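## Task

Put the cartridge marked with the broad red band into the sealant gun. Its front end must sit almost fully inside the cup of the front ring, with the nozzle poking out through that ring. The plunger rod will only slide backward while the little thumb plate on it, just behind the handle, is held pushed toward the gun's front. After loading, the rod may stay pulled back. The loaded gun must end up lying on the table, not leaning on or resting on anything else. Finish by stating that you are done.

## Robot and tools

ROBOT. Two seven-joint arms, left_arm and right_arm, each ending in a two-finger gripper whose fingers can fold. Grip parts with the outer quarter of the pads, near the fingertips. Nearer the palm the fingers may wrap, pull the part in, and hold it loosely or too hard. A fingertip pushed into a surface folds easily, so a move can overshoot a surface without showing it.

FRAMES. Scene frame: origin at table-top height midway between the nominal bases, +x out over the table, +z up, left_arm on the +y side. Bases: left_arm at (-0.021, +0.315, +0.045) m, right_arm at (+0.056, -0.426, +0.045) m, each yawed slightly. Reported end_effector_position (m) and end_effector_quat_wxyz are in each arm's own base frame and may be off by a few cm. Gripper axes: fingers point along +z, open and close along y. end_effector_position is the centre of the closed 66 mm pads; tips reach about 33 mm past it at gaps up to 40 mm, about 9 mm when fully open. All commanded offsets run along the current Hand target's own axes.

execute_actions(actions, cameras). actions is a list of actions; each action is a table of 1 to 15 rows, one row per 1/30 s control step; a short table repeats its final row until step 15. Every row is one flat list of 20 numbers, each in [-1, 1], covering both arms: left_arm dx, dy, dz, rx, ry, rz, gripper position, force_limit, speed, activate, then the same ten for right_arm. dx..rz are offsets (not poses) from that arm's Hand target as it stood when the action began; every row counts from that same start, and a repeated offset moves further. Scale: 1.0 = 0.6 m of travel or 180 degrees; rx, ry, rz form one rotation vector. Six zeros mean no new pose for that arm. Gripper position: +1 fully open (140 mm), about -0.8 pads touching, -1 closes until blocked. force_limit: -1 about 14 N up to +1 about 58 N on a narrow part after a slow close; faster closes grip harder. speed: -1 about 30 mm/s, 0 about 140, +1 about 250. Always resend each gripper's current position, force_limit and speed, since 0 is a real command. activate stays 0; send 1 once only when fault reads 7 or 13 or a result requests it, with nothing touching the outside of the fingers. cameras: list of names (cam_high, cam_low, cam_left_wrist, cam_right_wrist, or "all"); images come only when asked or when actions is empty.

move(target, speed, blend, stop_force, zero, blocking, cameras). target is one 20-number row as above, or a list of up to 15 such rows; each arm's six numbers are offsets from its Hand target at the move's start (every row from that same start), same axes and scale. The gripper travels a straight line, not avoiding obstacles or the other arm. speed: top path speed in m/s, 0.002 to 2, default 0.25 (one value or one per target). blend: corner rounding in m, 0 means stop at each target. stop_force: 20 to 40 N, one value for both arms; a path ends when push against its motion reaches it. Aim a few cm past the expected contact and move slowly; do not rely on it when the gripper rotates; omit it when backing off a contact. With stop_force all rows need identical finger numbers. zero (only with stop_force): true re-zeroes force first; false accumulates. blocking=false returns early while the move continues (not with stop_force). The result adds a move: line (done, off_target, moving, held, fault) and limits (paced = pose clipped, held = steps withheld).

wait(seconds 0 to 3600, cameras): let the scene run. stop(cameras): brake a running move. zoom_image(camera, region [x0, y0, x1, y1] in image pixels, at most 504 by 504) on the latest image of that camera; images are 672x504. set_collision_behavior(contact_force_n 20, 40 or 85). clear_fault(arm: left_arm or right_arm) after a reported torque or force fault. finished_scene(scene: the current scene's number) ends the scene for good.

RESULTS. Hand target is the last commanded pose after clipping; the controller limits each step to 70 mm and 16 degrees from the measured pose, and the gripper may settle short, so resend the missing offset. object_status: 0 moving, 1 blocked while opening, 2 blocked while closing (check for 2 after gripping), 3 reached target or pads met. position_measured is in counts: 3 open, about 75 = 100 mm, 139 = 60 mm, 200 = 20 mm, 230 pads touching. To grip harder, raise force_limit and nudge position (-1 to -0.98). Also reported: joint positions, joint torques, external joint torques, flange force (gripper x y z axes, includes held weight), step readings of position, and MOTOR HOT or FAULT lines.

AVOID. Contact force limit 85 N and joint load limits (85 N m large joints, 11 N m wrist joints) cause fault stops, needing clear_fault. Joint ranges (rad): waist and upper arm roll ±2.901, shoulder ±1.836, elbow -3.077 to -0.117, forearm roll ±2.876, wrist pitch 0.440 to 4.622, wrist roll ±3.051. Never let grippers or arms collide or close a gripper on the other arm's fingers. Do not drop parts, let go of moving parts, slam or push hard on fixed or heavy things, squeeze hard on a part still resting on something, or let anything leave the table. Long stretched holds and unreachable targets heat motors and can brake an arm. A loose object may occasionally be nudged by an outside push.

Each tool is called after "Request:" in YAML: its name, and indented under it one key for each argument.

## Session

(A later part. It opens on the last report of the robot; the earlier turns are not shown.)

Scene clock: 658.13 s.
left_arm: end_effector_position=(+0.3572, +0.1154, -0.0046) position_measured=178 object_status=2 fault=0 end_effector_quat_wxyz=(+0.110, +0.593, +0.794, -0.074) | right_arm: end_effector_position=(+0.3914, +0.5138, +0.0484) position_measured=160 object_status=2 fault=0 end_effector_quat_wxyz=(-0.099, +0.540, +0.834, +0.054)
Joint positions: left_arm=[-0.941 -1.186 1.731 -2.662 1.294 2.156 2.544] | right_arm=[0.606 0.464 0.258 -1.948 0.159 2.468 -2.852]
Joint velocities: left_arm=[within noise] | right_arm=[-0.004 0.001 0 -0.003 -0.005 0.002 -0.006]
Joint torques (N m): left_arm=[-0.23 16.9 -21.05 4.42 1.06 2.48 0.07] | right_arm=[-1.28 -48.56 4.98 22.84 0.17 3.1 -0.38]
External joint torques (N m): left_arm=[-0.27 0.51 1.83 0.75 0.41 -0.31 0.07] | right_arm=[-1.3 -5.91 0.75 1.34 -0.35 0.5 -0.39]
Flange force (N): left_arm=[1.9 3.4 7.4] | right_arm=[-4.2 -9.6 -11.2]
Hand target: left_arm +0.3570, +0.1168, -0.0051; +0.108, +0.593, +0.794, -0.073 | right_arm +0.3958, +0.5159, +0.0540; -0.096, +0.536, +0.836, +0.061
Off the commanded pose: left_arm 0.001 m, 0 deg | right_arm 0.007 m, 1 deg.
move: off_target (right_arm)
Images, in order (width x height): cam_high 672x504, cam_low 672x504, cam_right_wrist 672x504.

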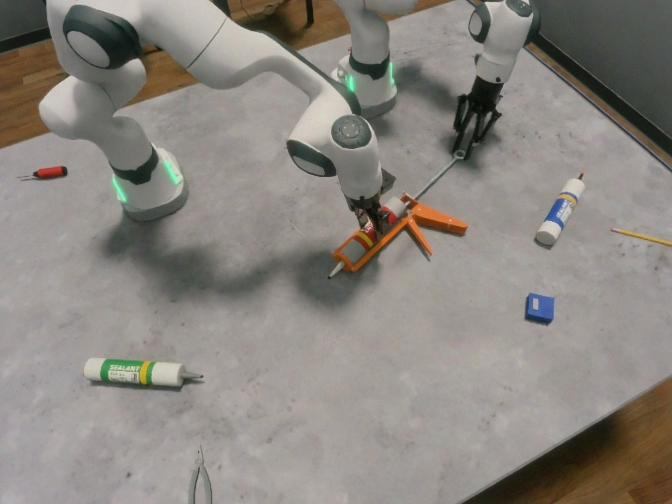

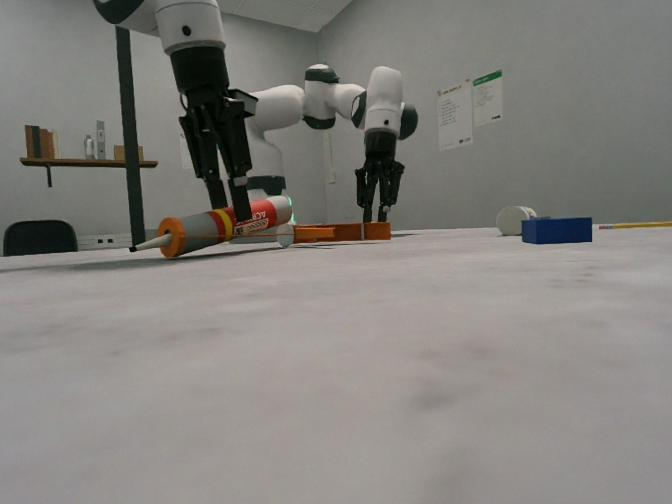

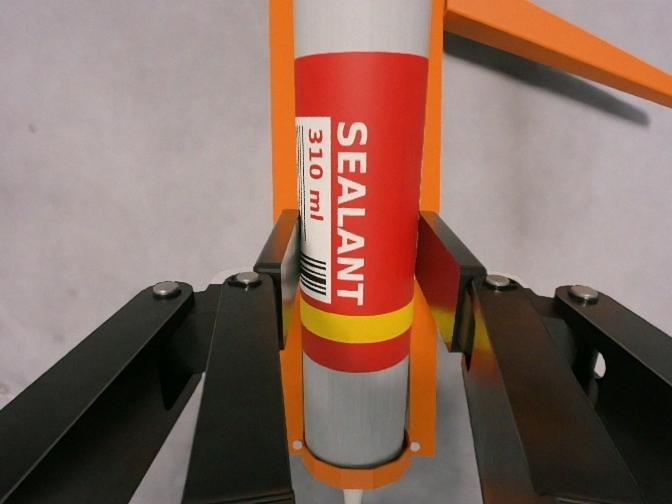

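Request:
move:
  target:
    - [0,0,0,0,0,0,-1,0,-1,0, -0.017,0.0013,-0.0005,0,0,0,-1,0,-1,0]
  speed: 0.02
  stop_force: 20
  cameras: ["cam_right_wrist","cam_high","cam_low"]

Request:
zoom_image:
  camera: "cam_high"
  region: [320, 180, 440, 285]

Request:
zoom_image:
  camera: "cam_low"
  region: [140, 160, 340, 270]

Request:
zoom_image:
  camera: "cam_right_wrist"
  region: [260, 380, 460, 504]

Scene clock: 667.13 s.
left_arm: end_effector_position=(+0.3580, +0.1140, -0.0043) position_measured=178 object_status=2 fault=0 end_effector_quat_wxyz=(+0.111, +0.594, +0.793, -0.074) | right_arm: end_effector_position=(+0.3912, +0.5107, +0.0479) position_measured=160 object_status=2 fault=0 end_effector_quat_wxyz=(-0.100, +0.536, +0.836, +0.056)
Joint positions: left_arm=[-0.943 -1.186 1.731 -2.663 1.294 2.158 2.544] | right_arm=[0.588 0.459 0.271 -1.96 0.16 2.475 -2.867]
Joint torques (N m): left_arm=[0.86 17.95 -20.85 5.69 1.28 2.28 0.03] | right_arm=[-4.43 -47.84 1.53 21.64 -0.16 2.93 -0.47]
External joint torques (N m): left_arm=[0.86 1.57 1.99 2.03 0.62 -0.52 0.04] | right_arm=[-4.48 -5.57 -2.87 0.28 -0.68 0.35 -0.47]
Flange force (N): left_arm=[4.5 3.0 6.3] | right_arm=[-10.1 -10.5 -12.1]
Hand target: left_arm +0.3570, +0.1168, -0.0051; +0.108, +0.593, +0.794, -0.073 | right_arm +0.4006, +0.5072, +0.0520; -0.096, +0.536, +0.836, +0.061
Off the commanded pose: left_arm 0.003 m, 0 deg | right_arm 0.011 m, 1 deg.
move: off_target (right_arm)
Images, in order (width x height): cam_high 672x504, cam_low 672x504, cam_right_wrist 672x504.

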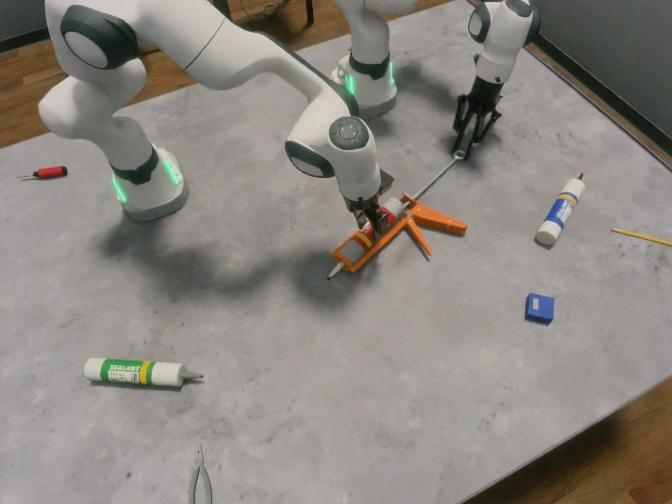

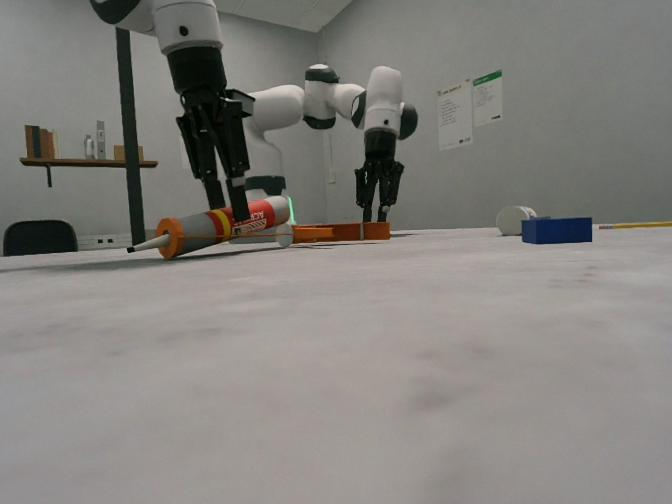

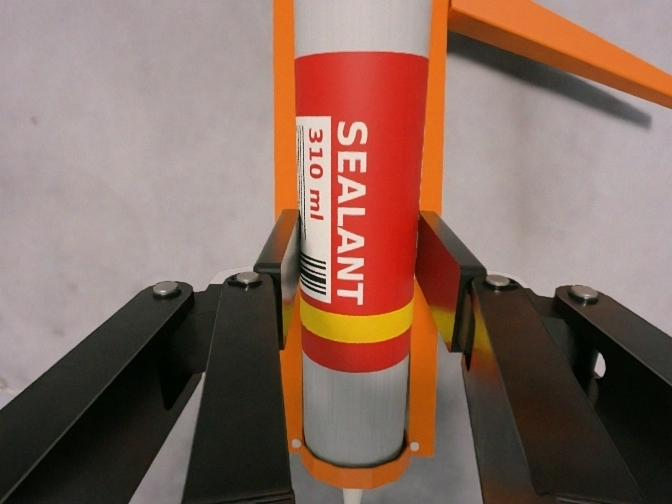

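Scaled by 4.200 from the camera's image (finer frame: 960x720).

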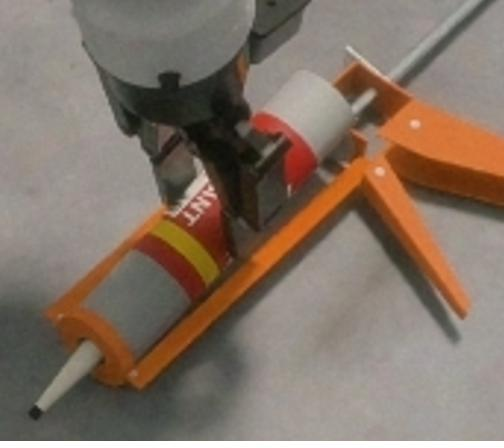

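Scaled by 2.520 from the camera's image (finer frame: 960x720).

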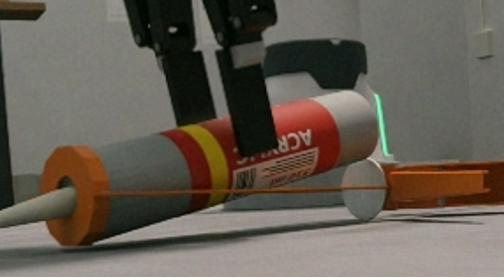

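Scaled by 2.520 from the camera's image (finer frame: 960x720).

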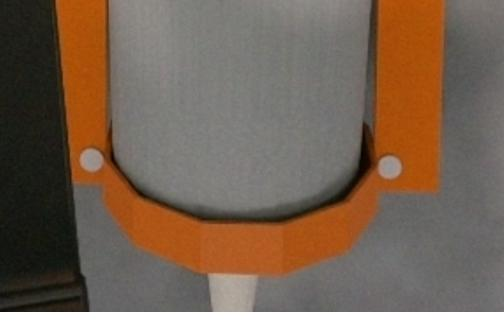

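Request:
move:
  target:
    - [0,0,0,0,0,0,-1,0,-1,0, 0.0195,-0.003,0.0008,0,-0.0111,0,-1,0,-1,0]
  speed: 0.03
  cameras: ["cam_right_wrist","cam_low"]

Request:
zoom_image:
  camera: "cam_low"
  region: [140, 180, 320, 270]

Request:
zoom_image:
  camera: "cam_right_wrist"
  region: [260, 380, 460, 504]

Scene clock: 685.70 s.
left_arm: end_effector_position=(+0.3579, +0.1143, -0.0044) position_measured=178 object_status=2 fault=0 end_effector_quat_wxyz=(+0.111, +0.594, +0.794, -0.074) | right_arm: end_effector_position=(+0.3905, +0.5134, +0.0480) position_measured=160 object_status=2 fault=0 end_effector_quat_wxyz=(-0.084, +0.534, +0.840, +0.047)
Joint positions: left_arm=[-0.943 -1.186 1.731 -2.663 1.294 2.158 2.544] | right_arm=[0.641 0.464 0.232 -1.937 0.122 2.454 -2.826]
Joint velocities: left_arm=[within noise] | right_arm=[0 0 0.001 0 -0.001 0 0.005]
Joint torques (N m): left_arm=[0.31 17.34 -21.33 4.87 0.89 2.39 0.03] | right_arm=[-0.51 -48.69 4.02 23.88 0.24 2.96 0.21]
External joint torques (N m): left_arm=[0.4 0.95 1.59 1.23 0.23 -0.41 0.04] | right_arm=[-0.41 -5.84 0.25 2.39 -0.33 0.36 0.21]
Flange force (N): left_arm=[3.0 2.5 4.7] | right_arm=[-0.4 -4.9 -10.4]
Hand target: left_arm +0.3570, +0.1168, -0.0051; +0.108, +0.593, +0.794, -0.073 | right_arm +0.3942, +0.5169, +0.0542; -0.081, +0.537, +0.838, +0.052
Off the commanded pose: left_arm 0.003 m, 0 deg | right_arm 0.008 m, 1 deg.
move: off_target (right_arm)
Images, in order (width x height): cam_low 672x504, cam_right_wrist 672x504.

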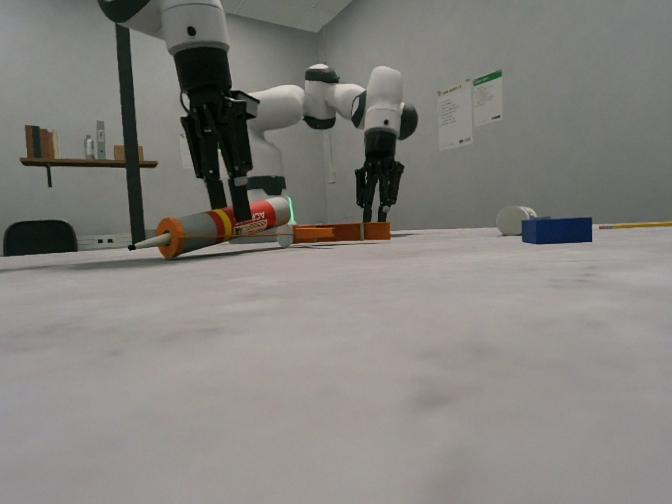

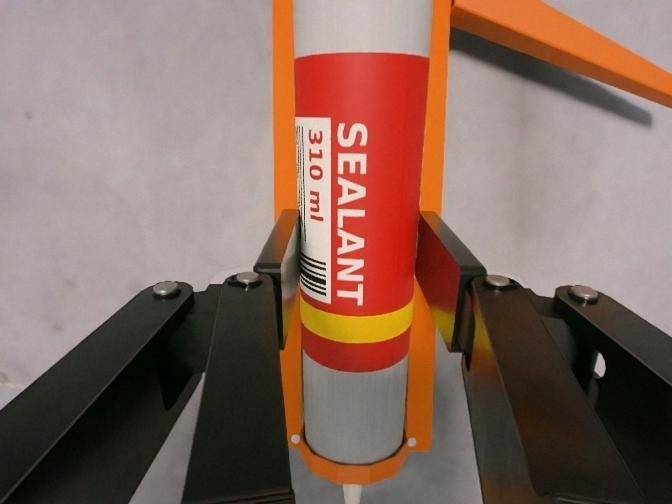

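Scaled by 2.800 from the camera's image (finer frame: 960x720).

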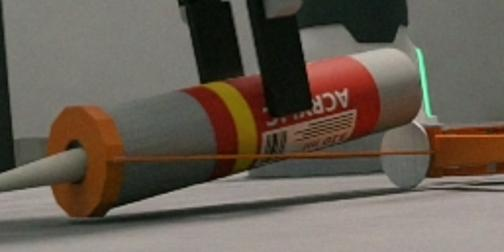

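Scaled by 2.520 from the camera's image (finer frame: 960x720).

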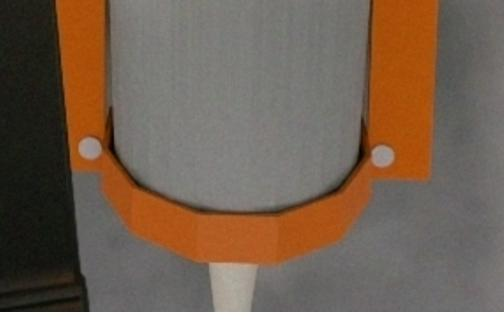

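Request:
move:
  target:
    - [0,0,0,0,0,0,-1,0,-1,0, -0.0215,0,-0.003,0,0,0,-1,0,-1,0]
  speed: 0.02
  stop_force: 20
  cameras: ["cam_right_wrist","cam_low"]

Request:
zoom_image:
  camera: "cam_low"
  region: [140, 180, 320, 270]

Request:
zoom_image:
  camera: "cam_right_wrist"
  region: [260, 380, 460, 504]

Scene clock: 691.60 s.
left_arm: end_effector_position=(+0.3582, +0.1119, -0.0040) position_measured=178 object_status=2 fault=0 end_effector_quat_wxyz=(+0.112, +0.595, +0.793, -0.075) | right_arm: end_effector_position=(+0.3893, +0.5088, +0.0482) position_measured=160 object_status=2 fault=0 end_effector_quat_wxyz=(-0.086, +0.536, +0.839, +0.046)
Joint positions: left_arm=[-0.945 -1.186 1.731 -2.665 1.292 2.161 2.544] | right_arm=[0.629 0.455 0.239 -1.953 0.127 2.457 -2.83]
Joint torques (N m): left_arm=[1.76 18.48 -21.11 6.73 1.44 2.14 -0.1] | right_arm=[-4.97 -49.02 0.88 21.95 -0.09 2.77 -0.36]
External joint torques (N m): left_arm=[1.7 2.15 1.68 3 0.79 -0.66 -0.09] | right_arm=[-5.12 -6.36 -3.13 0.42 -0.64 0.16 -0.36]
Flange force (N): left_arm=[5.9 2.7 4.3] | right_arm=[-11.6 -11.3 -13.7]
Hand target: left_arm +0.3570, +0.1168, -0.0051; +0.108, +0.593, +0.794, -0.073 | right_arm +0.3996, +0.5050, +0.0535; -0.081, +0.537, +0.838, +0.052
Off the commanded pose: left_arm 0.005 m, 1 deg | right_arm 0.012 m, 1 deg.
move: off_target (right_arm)
Images, in order (width x height): cam_low 672x504, cam_right_wrist 672x504.

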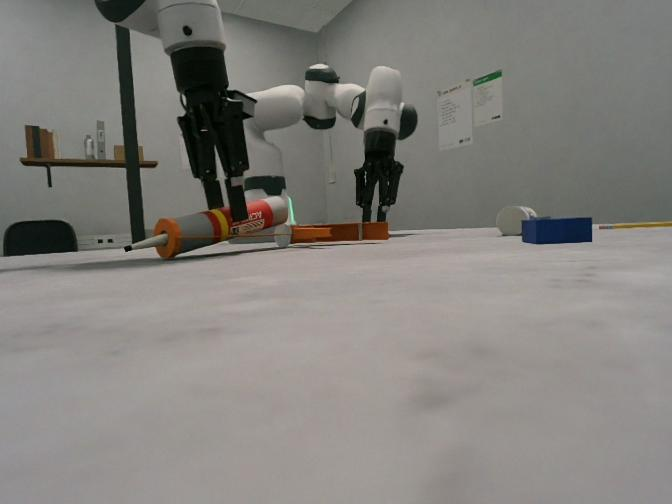

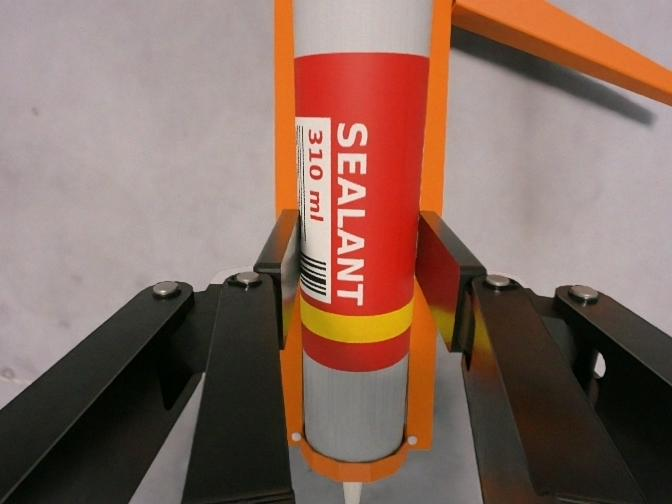

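Scaled by 2.800 from the camera's image (finer frame: 960x720).

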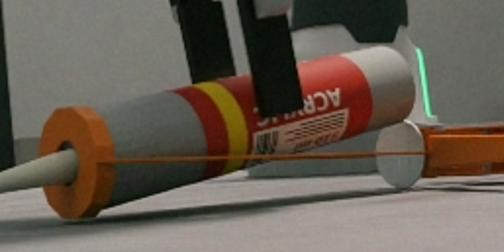

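Scaled by 2.520 from the camera's image (finer frame: 960x720).

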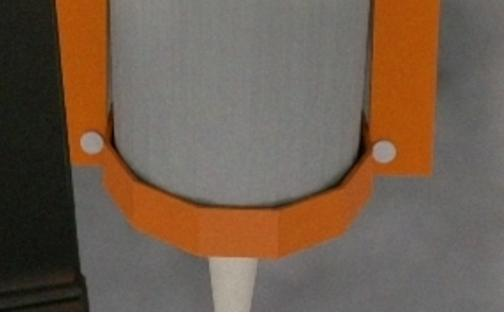

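Request:
move:
  target:
    - [0,0,0,0,0,0,-1,0,-1,0, 0.0169,-0.0017,-0.0013,0,0,0,-1,0,-1,0]
  speed: 0.03
  cameras: ["cam_right_wrist","cam_low"]

Request:
zoom_image:
  camera: "cam_low"
  region: [140, 180, 320, 270]

Request:
move:
  target:
    - [0,0,0,0,0,0,-1,0,-1,0, -0.0215,0,-0.0042,0,0,0,-1,0,-1,0]
  speed: 0.02
  stop_force: 20
  cameras: ["cam_right_wrist","cam_low"]

Request:
zoom_image:
  camera: "cam_low"
  region: [140, 180, 320, 270]

Request:
zoom_image:
  camera: "cam_right_wrist"
  region: [260, 380, 460, 504]

Scene clock: 722.37 s.
left_arm: end_effector_position=(+0.3579, +0.1132, -0.0043) position_measured=178 object_status=2 fault=0 end_effector_quat_wxyz=(+0.111, +0.594, +0.793, -0.075) | right_arm: end_effector_position=(+0.3895, +0.5109, +0.0495) position_measured=160 object_status=2 fault=0 end_effector_quat_wxyz=(-0.084, +0.534, +0.840, +0.046)
Joint positions: left_arm=[-0.945 -1.184 1.731 -2.664 1.292 2.16 2.544] | right_arm=[0.636 0.456 0.235 -1.946 0.124 2.453 -2.829]
Joint torques (N m): left_arm=[1.08 17.53 -21.26 5.28 0.99 2.38 -0.04] | right_arm=[-0.97 -48.78 3.48 24.14 0.12 2.97 0.13]
External joint torques (N m): left_arm=[1.12 1.14 1.59 1.58 0.33 -0.42 -0.04] | right_arm=[-0.99 -6.04 -0.38 2.56 -0.45 0.35 0.12]
Flange force (N): left_arm=[4.1 1.0 3.7] | right_arm=[-1.2 -4.4 -11.0]
Hand target: left_arm +0.3570, +0.1168, -0.0051; +0.108, +0.593, +0.794, -0.073 | right_arm +0.3946, +0.5135, +0.0562; -0.081, +0.537, +0.838, +0.052
Off the commanded pose: left_arm 0.004 m, 0 deg | right_arm 0.009 m, 1 deg.
move: off_target (right_arm)
Images, in order (width x height): cam_low 672x504, cam_right_wrist 672x504.

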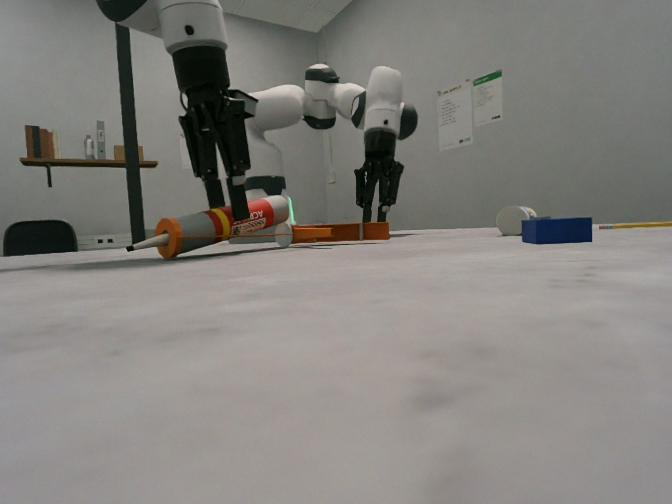

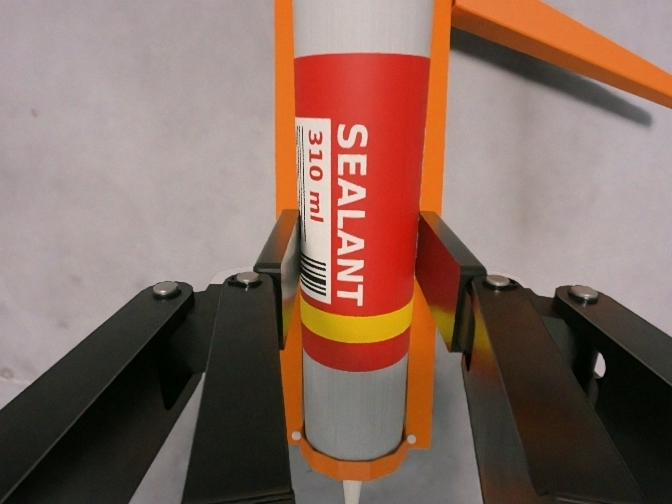

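Scaled by 2.800 from the camera's image (finer frame: 960x720).

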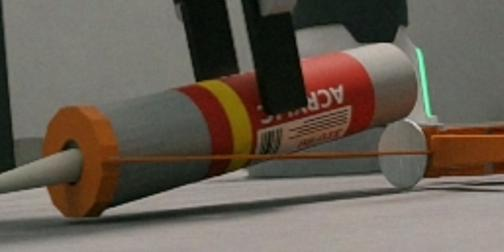

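Scene clock: 724.00 s.
left_arm: end_effector_position=(+0.3583, +0.1100, -0.0037) position_measured=178 object_status=2 fault=0 end_effector_quat_wxyz=(+0.113, +0.595, +0.792, -0.076) | right_arm: end_effector_position=(+0.3884, +0.5060, +0.0503) position_measured=160 object_status=2 fault=0 end_effector_quat_wxyz=(-0.086, +0.535, +0.839, +0.046)
Joint positions: left_arm=[-0.946 -1.184 1.731 -2.667 1.289 2.164 2.544] | right_arm=[0.623 0.445 0.242 -1.962 0.13 2.454 -2.836]
Joint torques (N m): left_arm=[2.48 18.98 -21.15 7.85 1.75 2.08 -0.08] | right_arm=[-5.43 -49.38 0.2 22.18 -0.18 2.71 -0.42]
External joint torques (N m): left_arm=[2.46 2.65 1.67 4.17 1.09 -0.73 -0.07] | right_arm=[-5.46 -7 -3.68 0.62 -0.74 0.1 -0.43]
Flange force (N): left_arm=[7.9 3.2 3.7] | right_arm=[-12.2 -11.7 -15.1]
Hand target: left_arm +0.3570, +0.1168, -0.0051; +0.108, +0.593, +0.794, -0.073 | right_arm +0.4001, +0.5016, +0.0562; -0.081, +0.537, +0.838, +0.052
Off the commanded pose: left_arm 0.007 m, 1 deg | right_arm 0.014 m, 1 deg.
move: off_target (right_arm)
Images, in order (width x height): cam_low 672x504, cam_right_wrist 672x504.

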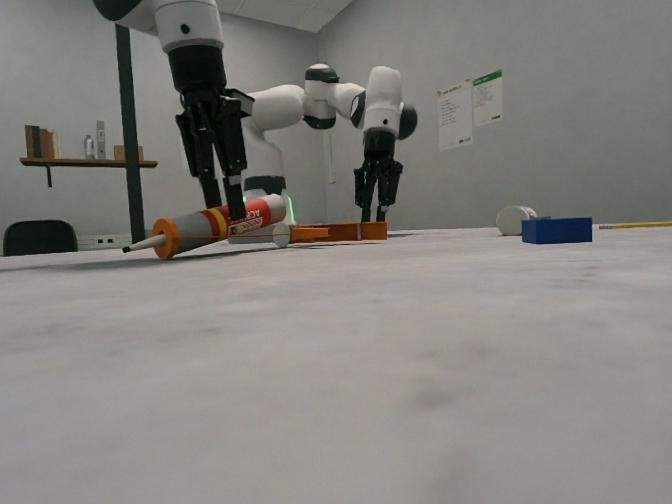

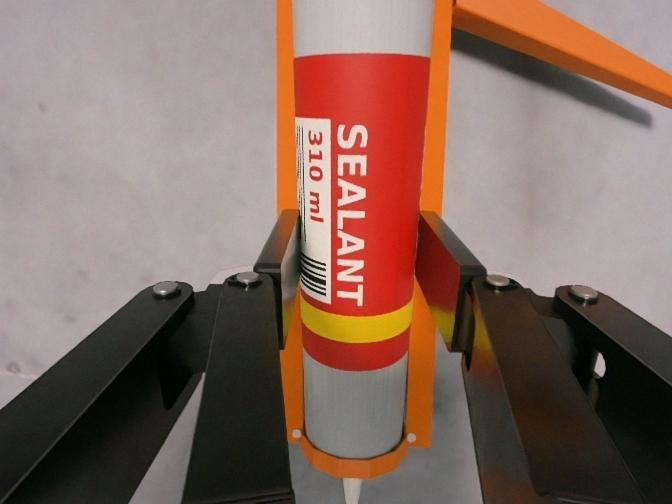

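Scaled by 2.800 from the camera's image (finer frame: 960x720).

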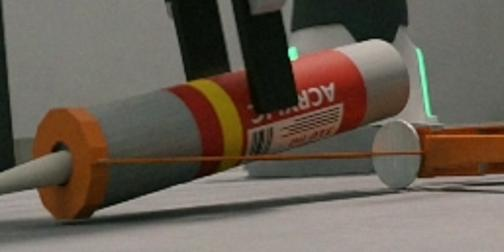

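Scaled by 2.520 from the camera's image (finer frame: 960x720).

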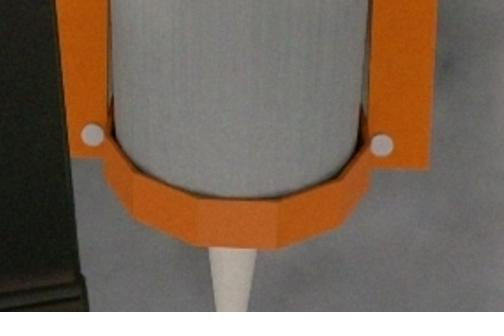

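Request:
execute_actions:
  actions: []

Request:
zoom_image:
  camera: "cam_low"
  region: [140, 180, 320, 270]

Request:
zoom_image:
  camera: "cam_right_wrist"
  region: [200, 300, 500, 504]

Scene clock: 753.57 s.
left_arm: end_effector_position=(+0.3583, +0.1100, -0.0037) position_measured=178 object_status=2 fault=0 end_effector_quat_wxyz=(+0.113, +0.595, +0.792, -0.076) | right_arm: end_effector_position=(+0.3884, +0.5060, +0.0503) position_measured=160 object_status=2 fault=0 end_effector_quat_wxyz=(-0.086, +0.535, +0.839, +0.046)
Joint positions: left_arm=[-0.946 -1.184 1.731 -2.667 1.289 2.164 2.544] | right_arm=[0.623 0.445 0.242 -1.962 0.13 2.454 -2.836]
Joint velocities: within noise
Joint torques (N m): left_arm=[2.54 18.96 -21.09 7.83 1.75 2.07 -0.09] | right_arm=[-5.68 -49.44 0.06 22.2 -0.2 2.71 -0.4]
External joint torques (N m): left_arm=[2.62 2.64 1.76 4.15 1.09 -0.75 -0.09] | right_arm=[-5.52 -7.2 -3.65 0.67 -0.76 0.1 -0.4]
Flange force (N): left_arm=[8.2 2.7 3.7] | right_arm=[-12.3 -11.9 -15.5]
Hand target: left_arm +0.3570, +0.1168, -0.0051; +0.108, +0.593, +0.794, -0.073 | right_arm +0.4001, +0.5016, +0.0562; -0.081, +0.537, +0.838, +0.052
Tool commands: left_gripper/position=-1.0 left_gripper/force_limit=+0.0 left_gripper/speed=-1.0 left_gripper/activate=+0.0 right_gripper/position=-1.0 right_gripper/force_limit=+0.0 right_gripper/speed=-1.0 right_gripper/activate=+0.0
Off the commanded pose: left_arm 0.007 m, 1 deg | right_arm 0.014 m, 1 deg.

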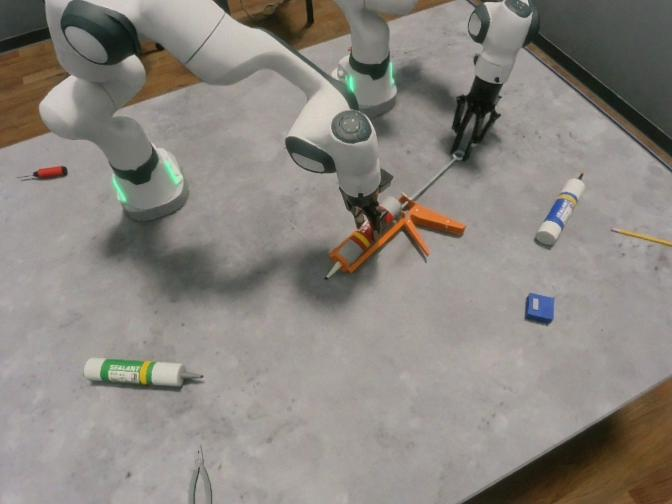

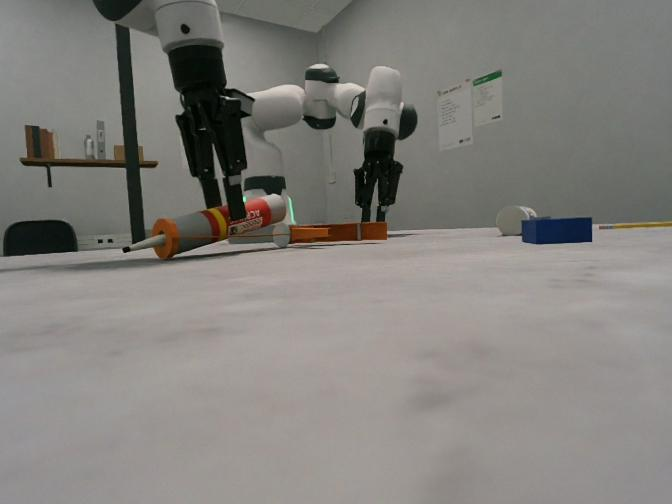

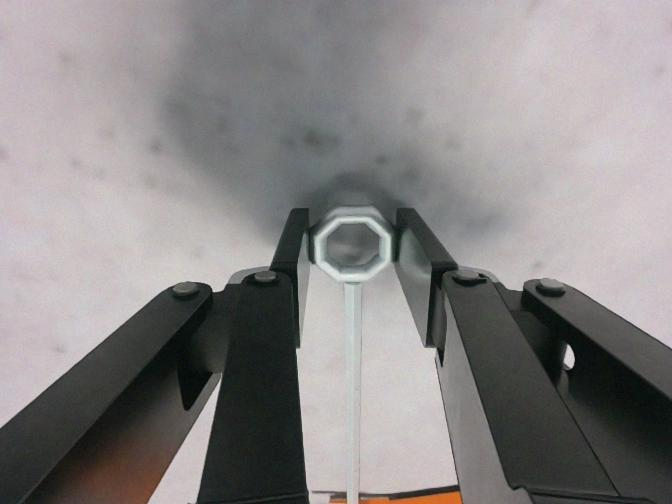

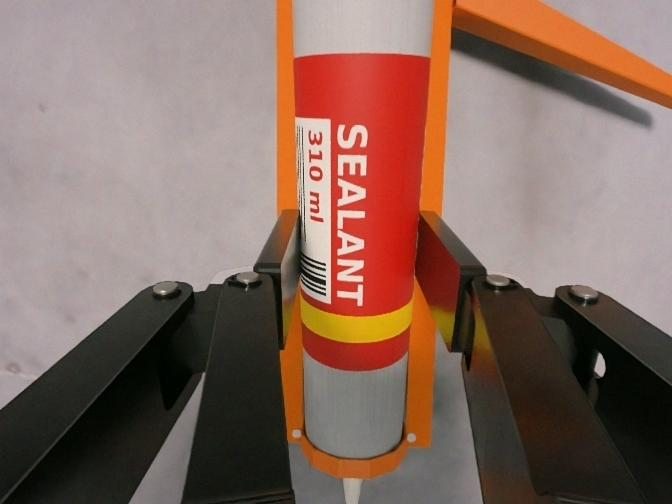

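Scaled by 2.800 from the camera's image (finer frame: 960x720).

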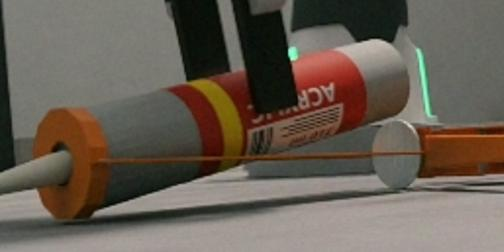

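Scaled by 1.680 from the camera's image (finer frame: 960x720).

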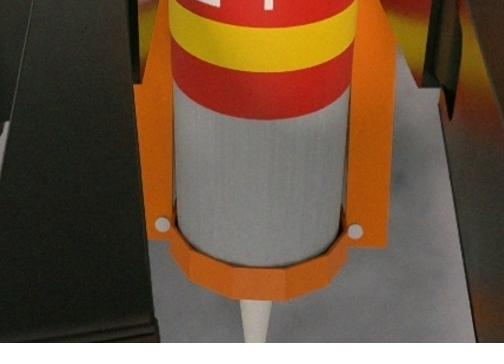

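Request:
move:
  target: [0,0,0,0,0,0,-1,0,-1,0,0.0011,0,0.0108,0,-0.0167,0,-1,0,-1,0]
  speed: 0.03
  cameras: ["cam_low","cam_high","cam_right_wrist"]

Request:
zoom_image:
  camera: "cam_low"
  region: [140, 180, 320, 270]

Scene clock: 772.93 s.
left_arm: end_effector_position=(+0.3587, +0.1098, -0.0035) position_measured=178 object_status=2 fault=0 end_effector_quat_wxyz=(+0.114, +0.595, +0.792, -0.076) | right_arm: end_effector_position=(+0.3888, +0.5078, +0.0450) position_measured=160 object_status=2 fault=0 end_effector_quat_wxyz=(-0.065, +0.531, +0.844, +0.035)
Joint positions: left_arm=[-0.946 -1.184 1.731 -2.667 1.289 2.166 2.544] | right_arm=[0.687 0.461 0.194 -1.938 0.082 2.44 -2.793]
Joint velocities: left_arm=[within noise] | right_arm=[0 0 0 -0.001 0 0 0.006]
Joint torques (N m): left_arm=[2.4 19.25 -21.14 7.45 1.71 1.92 0.07] | right_arm=[-4.51 -49.18 -1.08 23.03 -0.84 2.27 0.14]
External joint torques (N m): left_arm=[2.35 2.96 1.63 3.7 1.05 -0.89 0.08] | right_arm=[-4.64 -5.99 -4.49 1.47 -1.44 -0.35 0.14]
Flange force (N): left_arm=[7.7 2.1 3.1] | right_arm=[-8.0 -4.7 -12.6]
Hand target: left_arm +0.3570, +0.1168, -0.0051; +0.108, +0.593, +0.794, -0.073 | right_arm +0.3993, +0.5033, +0.0499; -0.059, +0.538, +0.840, +0.038
Off the commanded pose: left_arm 0.007 m, 1 deg | right_arm 0.012 m, 1 deg.
move: off_target (right_arm)
Images, in order (width x height): cam_high 672x504, cam_low 672x504, cam_right_wrist 672x504.

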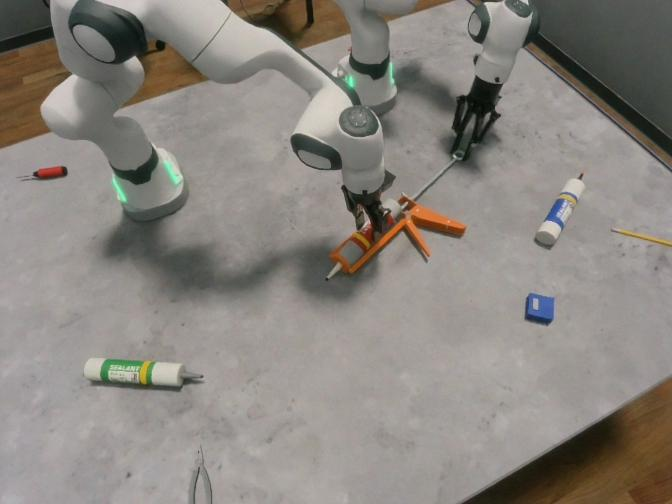

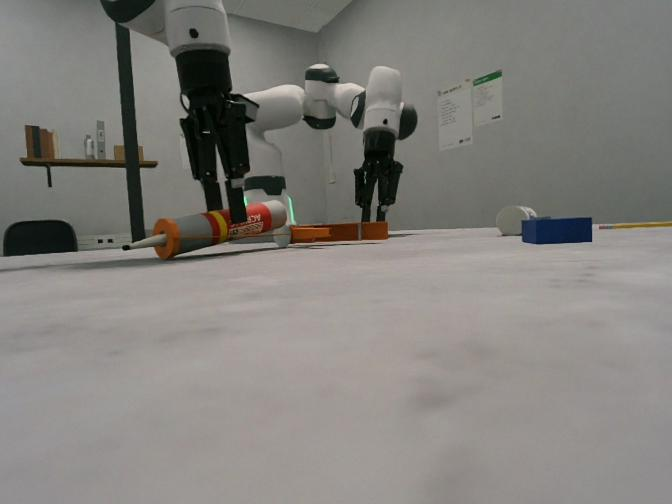

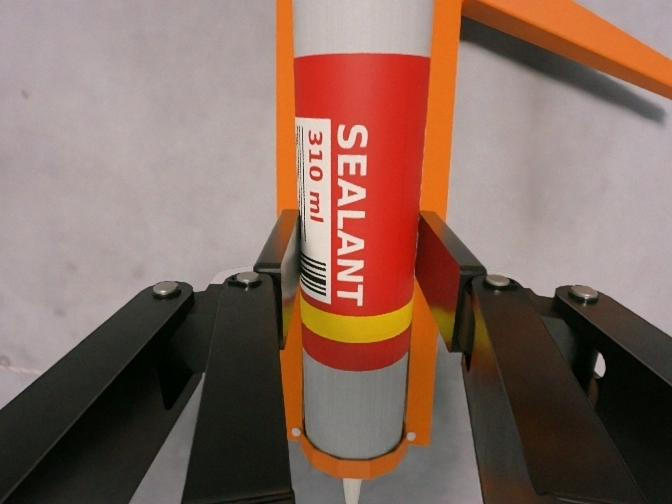

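Scaled by 2.800 from the camera's image (finer frame: 960x720).

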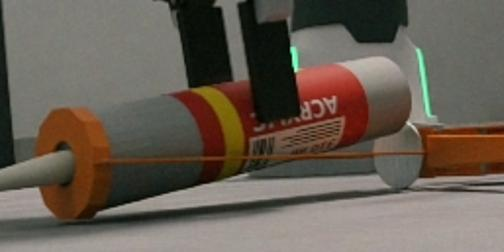

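Request:
move:
  target: [0,0,0,0,0,0,-1,0,-1,0,0.0014,0,0.0115,0,-0.0194,0,-1,0,-1,0]
  speed: 0.03
  cameras: ["cam_low","cam_high","cam_right_wrist"]

Request:
zoom_image:
  camera: "cam_low"
  region: [140, 180, 320, 270]

Request:
zoom_image:
  camera: "cam_high"
  region: [320, 180, 440, 285]

Scene clock: 781.27 s.
left_arm: end_effector_position=(+0.3587, +0.1098, -0.0035) position_measured=178 object_status=2 fault=0 end_effector_quat_wxyz=(+0.114, +0.595, +0.792, -0.076) | right_arm: end_effector_position=(+0.3880, +0.5097, +0.0381) position_measured=160 object_status=2 fault=0 end_effector_quat_wxyz=(-0.039, +0.532, +0.846, +0.019)
Joint positions: left_arm=[-0.946 -1.183 1.731 -2.667 1.289 2.166 2.544] | right_arm=[0.768 0.484 0.131 -1.903 0.032 2.411 -2.73]
Joint velocities: left_arm=[within noise] | right_arm=[0 0.001 -0.002 0.001 0.001 -0.001 0.006]
Joint torques (N m): left_arm=[2.44 19.32 -21.14 7.4 1.68 1.94 0.13] | right_arm=[-4.38 -50.25 -2.04 23.14 -0.84 2.1 0.16]
External joint torques (N m): left_arm=[2.5 3.05 1.69 3.74 1.02 -0.88 0.13] | right_arm=[-4.38 -6.2 -4.56 1.62 -1.47 -0.5 0.16]
Flange force (N): left_arm=[8.2 1.6 2.8] | right_arm=[-8.3 -4.4 -12.5]
Hand target: left_arm +0.3570, +0.1168, -0.0051; +0.108, +0.593, +0.794, -0.073 | right_arm +0.3986, +0.5049, +0.0432; -0.034, +0.539, +0.841, +0.022
Off the commanded pose: left_arm 0.007 m, 1 deg | right_arm 0.013 m, 1 deg.
move: off_target (right_arm)
Images, in order (width x height): cam_high 672x504, cam_low 672x504, cam_right_wrist 672x504.

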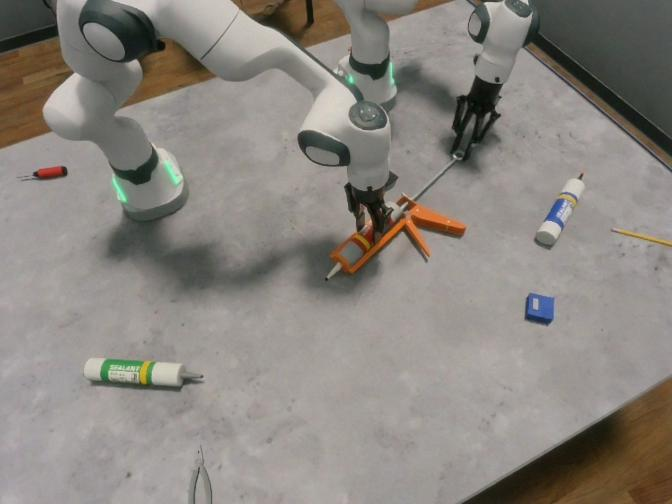

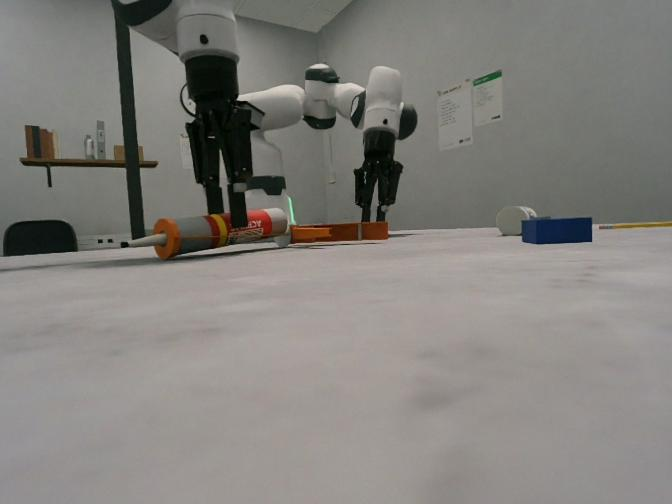

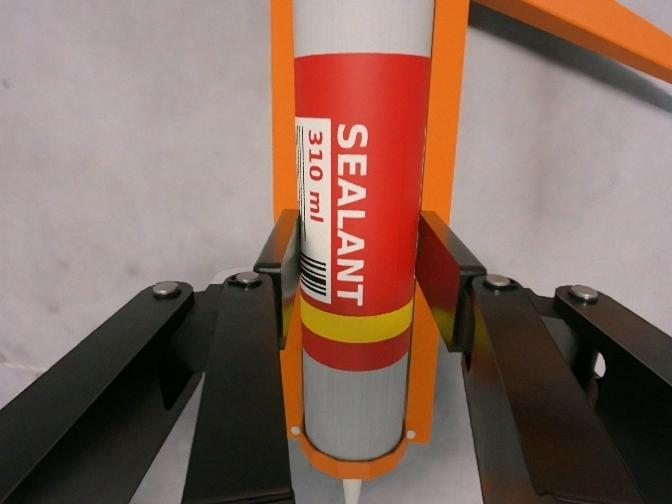

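Scaled by 2.800 from the camera's image (finer frame: 960x720).

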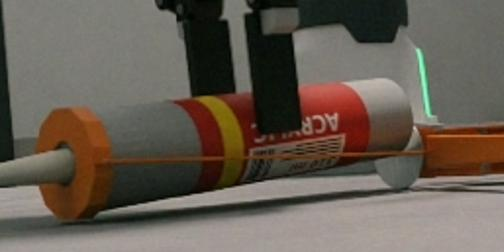

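Scaled by 4.200 from the camera's image (finer frame: 960x720).

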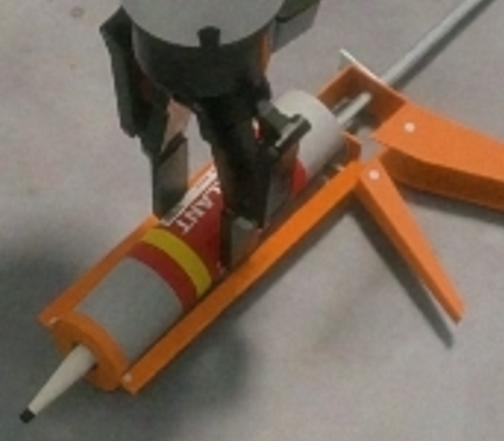

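Request:
move:
  target:
    - [0,0,0,0,0,0,-1,0,-1,0,0.0018,0,0.0115,0,-0.0194,0,-1,0,-1,0]
    - [0,0,0,0,0,0,-1,0,-1,0,0.0028,0,0.0222,0,-0.0389,0,-1,0,-1,0]
  blend: [0.003,0]
  speed: 0.02
  cameras: ["cam_low","cam_high","cam_right_wrist"]

Request:
zoom_image:
  camera: "cam_low"
  region: [140, 180, 320, 270]

Request:
zoom_image:
  camera: "cam_high"
  region: [320, 180, 440, 285]

Request:
zoom_image:
  camera: "cam_right_wrist"
  region: [260, 380, 460, 504]

Scene clock: 790.07 s.
left_arm: end_effector_position=(+0.3587, +0.1101, -0.0035) position_measured=178 object_status=2 fault=0 end_effector_quat_wxyz=(+0.113, +0.595, +0.792, -0.076) | right_arm: end_effector_position=(+0.3884, +0.5137, +0.0273) position_measured=160 object_status=2 fault=0 end_effector_quat_wxyz=(+0.012, +0.533, +0.846, -0.011)
Joint positions: left_arm=[-0.946 -1.183 1.731 -2.667 1.288 2.166 2.543] | right_arm=[0.92 0.539 0.014 -1.82 -0.047 2.339 -2.623]
Joint velocities: left_arm=[within noise] | right_arm=[0.001 0 -0.001 -0.001 0 -0.001 0.005]
Joint torques (N m): left_arm=[2.01 19.12 -21.09 6.92 1.64 1.9 0.17] | right_arm=[-4.17 -50.07 -3.56 22.1 -1.01 1.69 0.08]
External joint torques (N m): left_arm=[2.02 2.82 1.76 3.21 0.98 -0.92 0.18] | right_arm=[-4.18 -3.82 -4.35 0.32 -1.68 -0.83 0.08]
Flange force (N): left_arm=[7.3 1.9 3.6] | right_arm=[-9.1 -3.6 -7.5]
Hand target: left_arm +0.3570, +0.1168, -0.0051; +0.108, +0.593, +0.794, -0.073 | right_arm +0.3974, +0.5074, +0.0301; +0.018, +0.539, +0.842, -0.011
Off the commanded pose: left_arm 0.007 m, 1 deg | right_arm 0.011 m, 1 deg.
move: off_target (right_arm)
Images, in order (width x height): cam_high 672x504, cam_low 672x504, cam_right_wrist 672x504.

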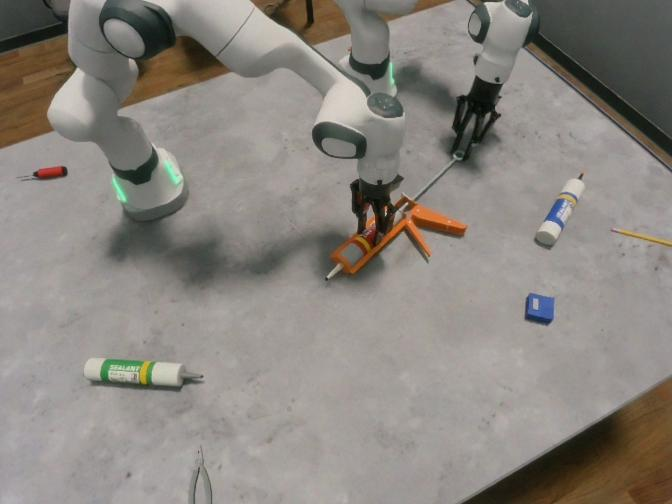

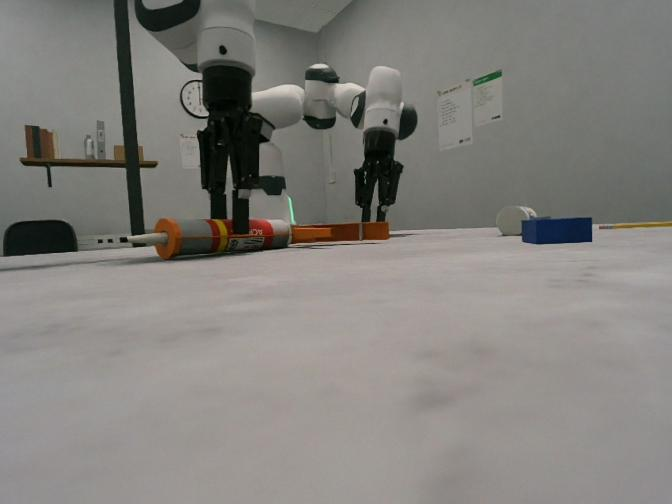

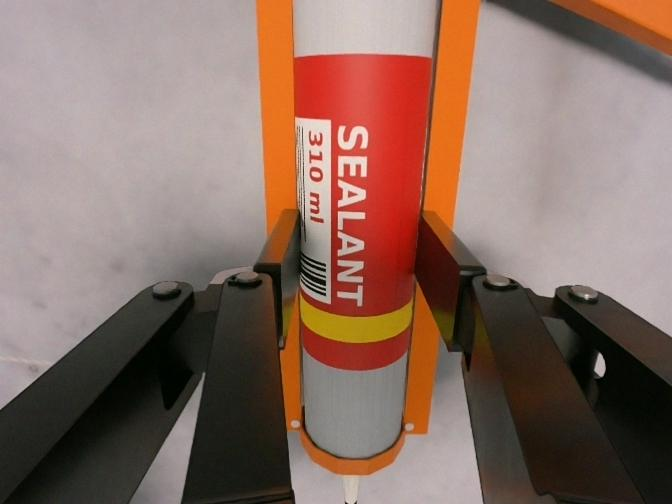

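Scaled by 2.800 from the camera's image (finer frame: 960x720).

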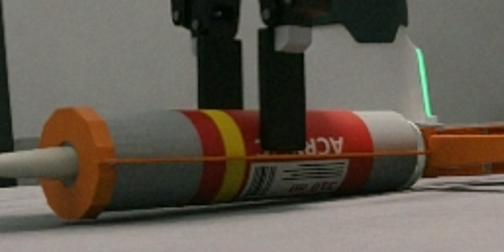

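Scaled by 4.200 from the camera's image (finer frame: 960x720).

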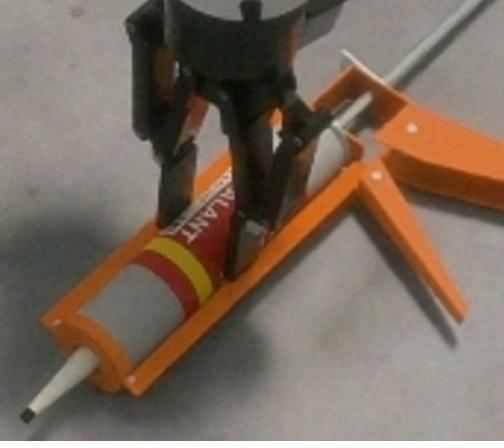

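Scaled by 2.520 from the camera's image (finer frame: 960x720).

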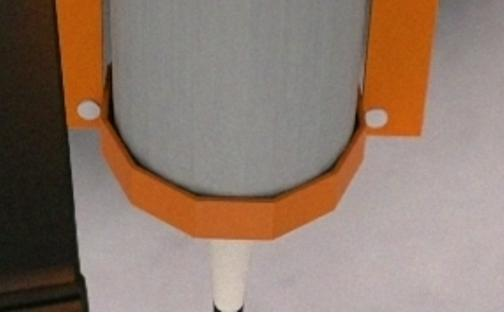

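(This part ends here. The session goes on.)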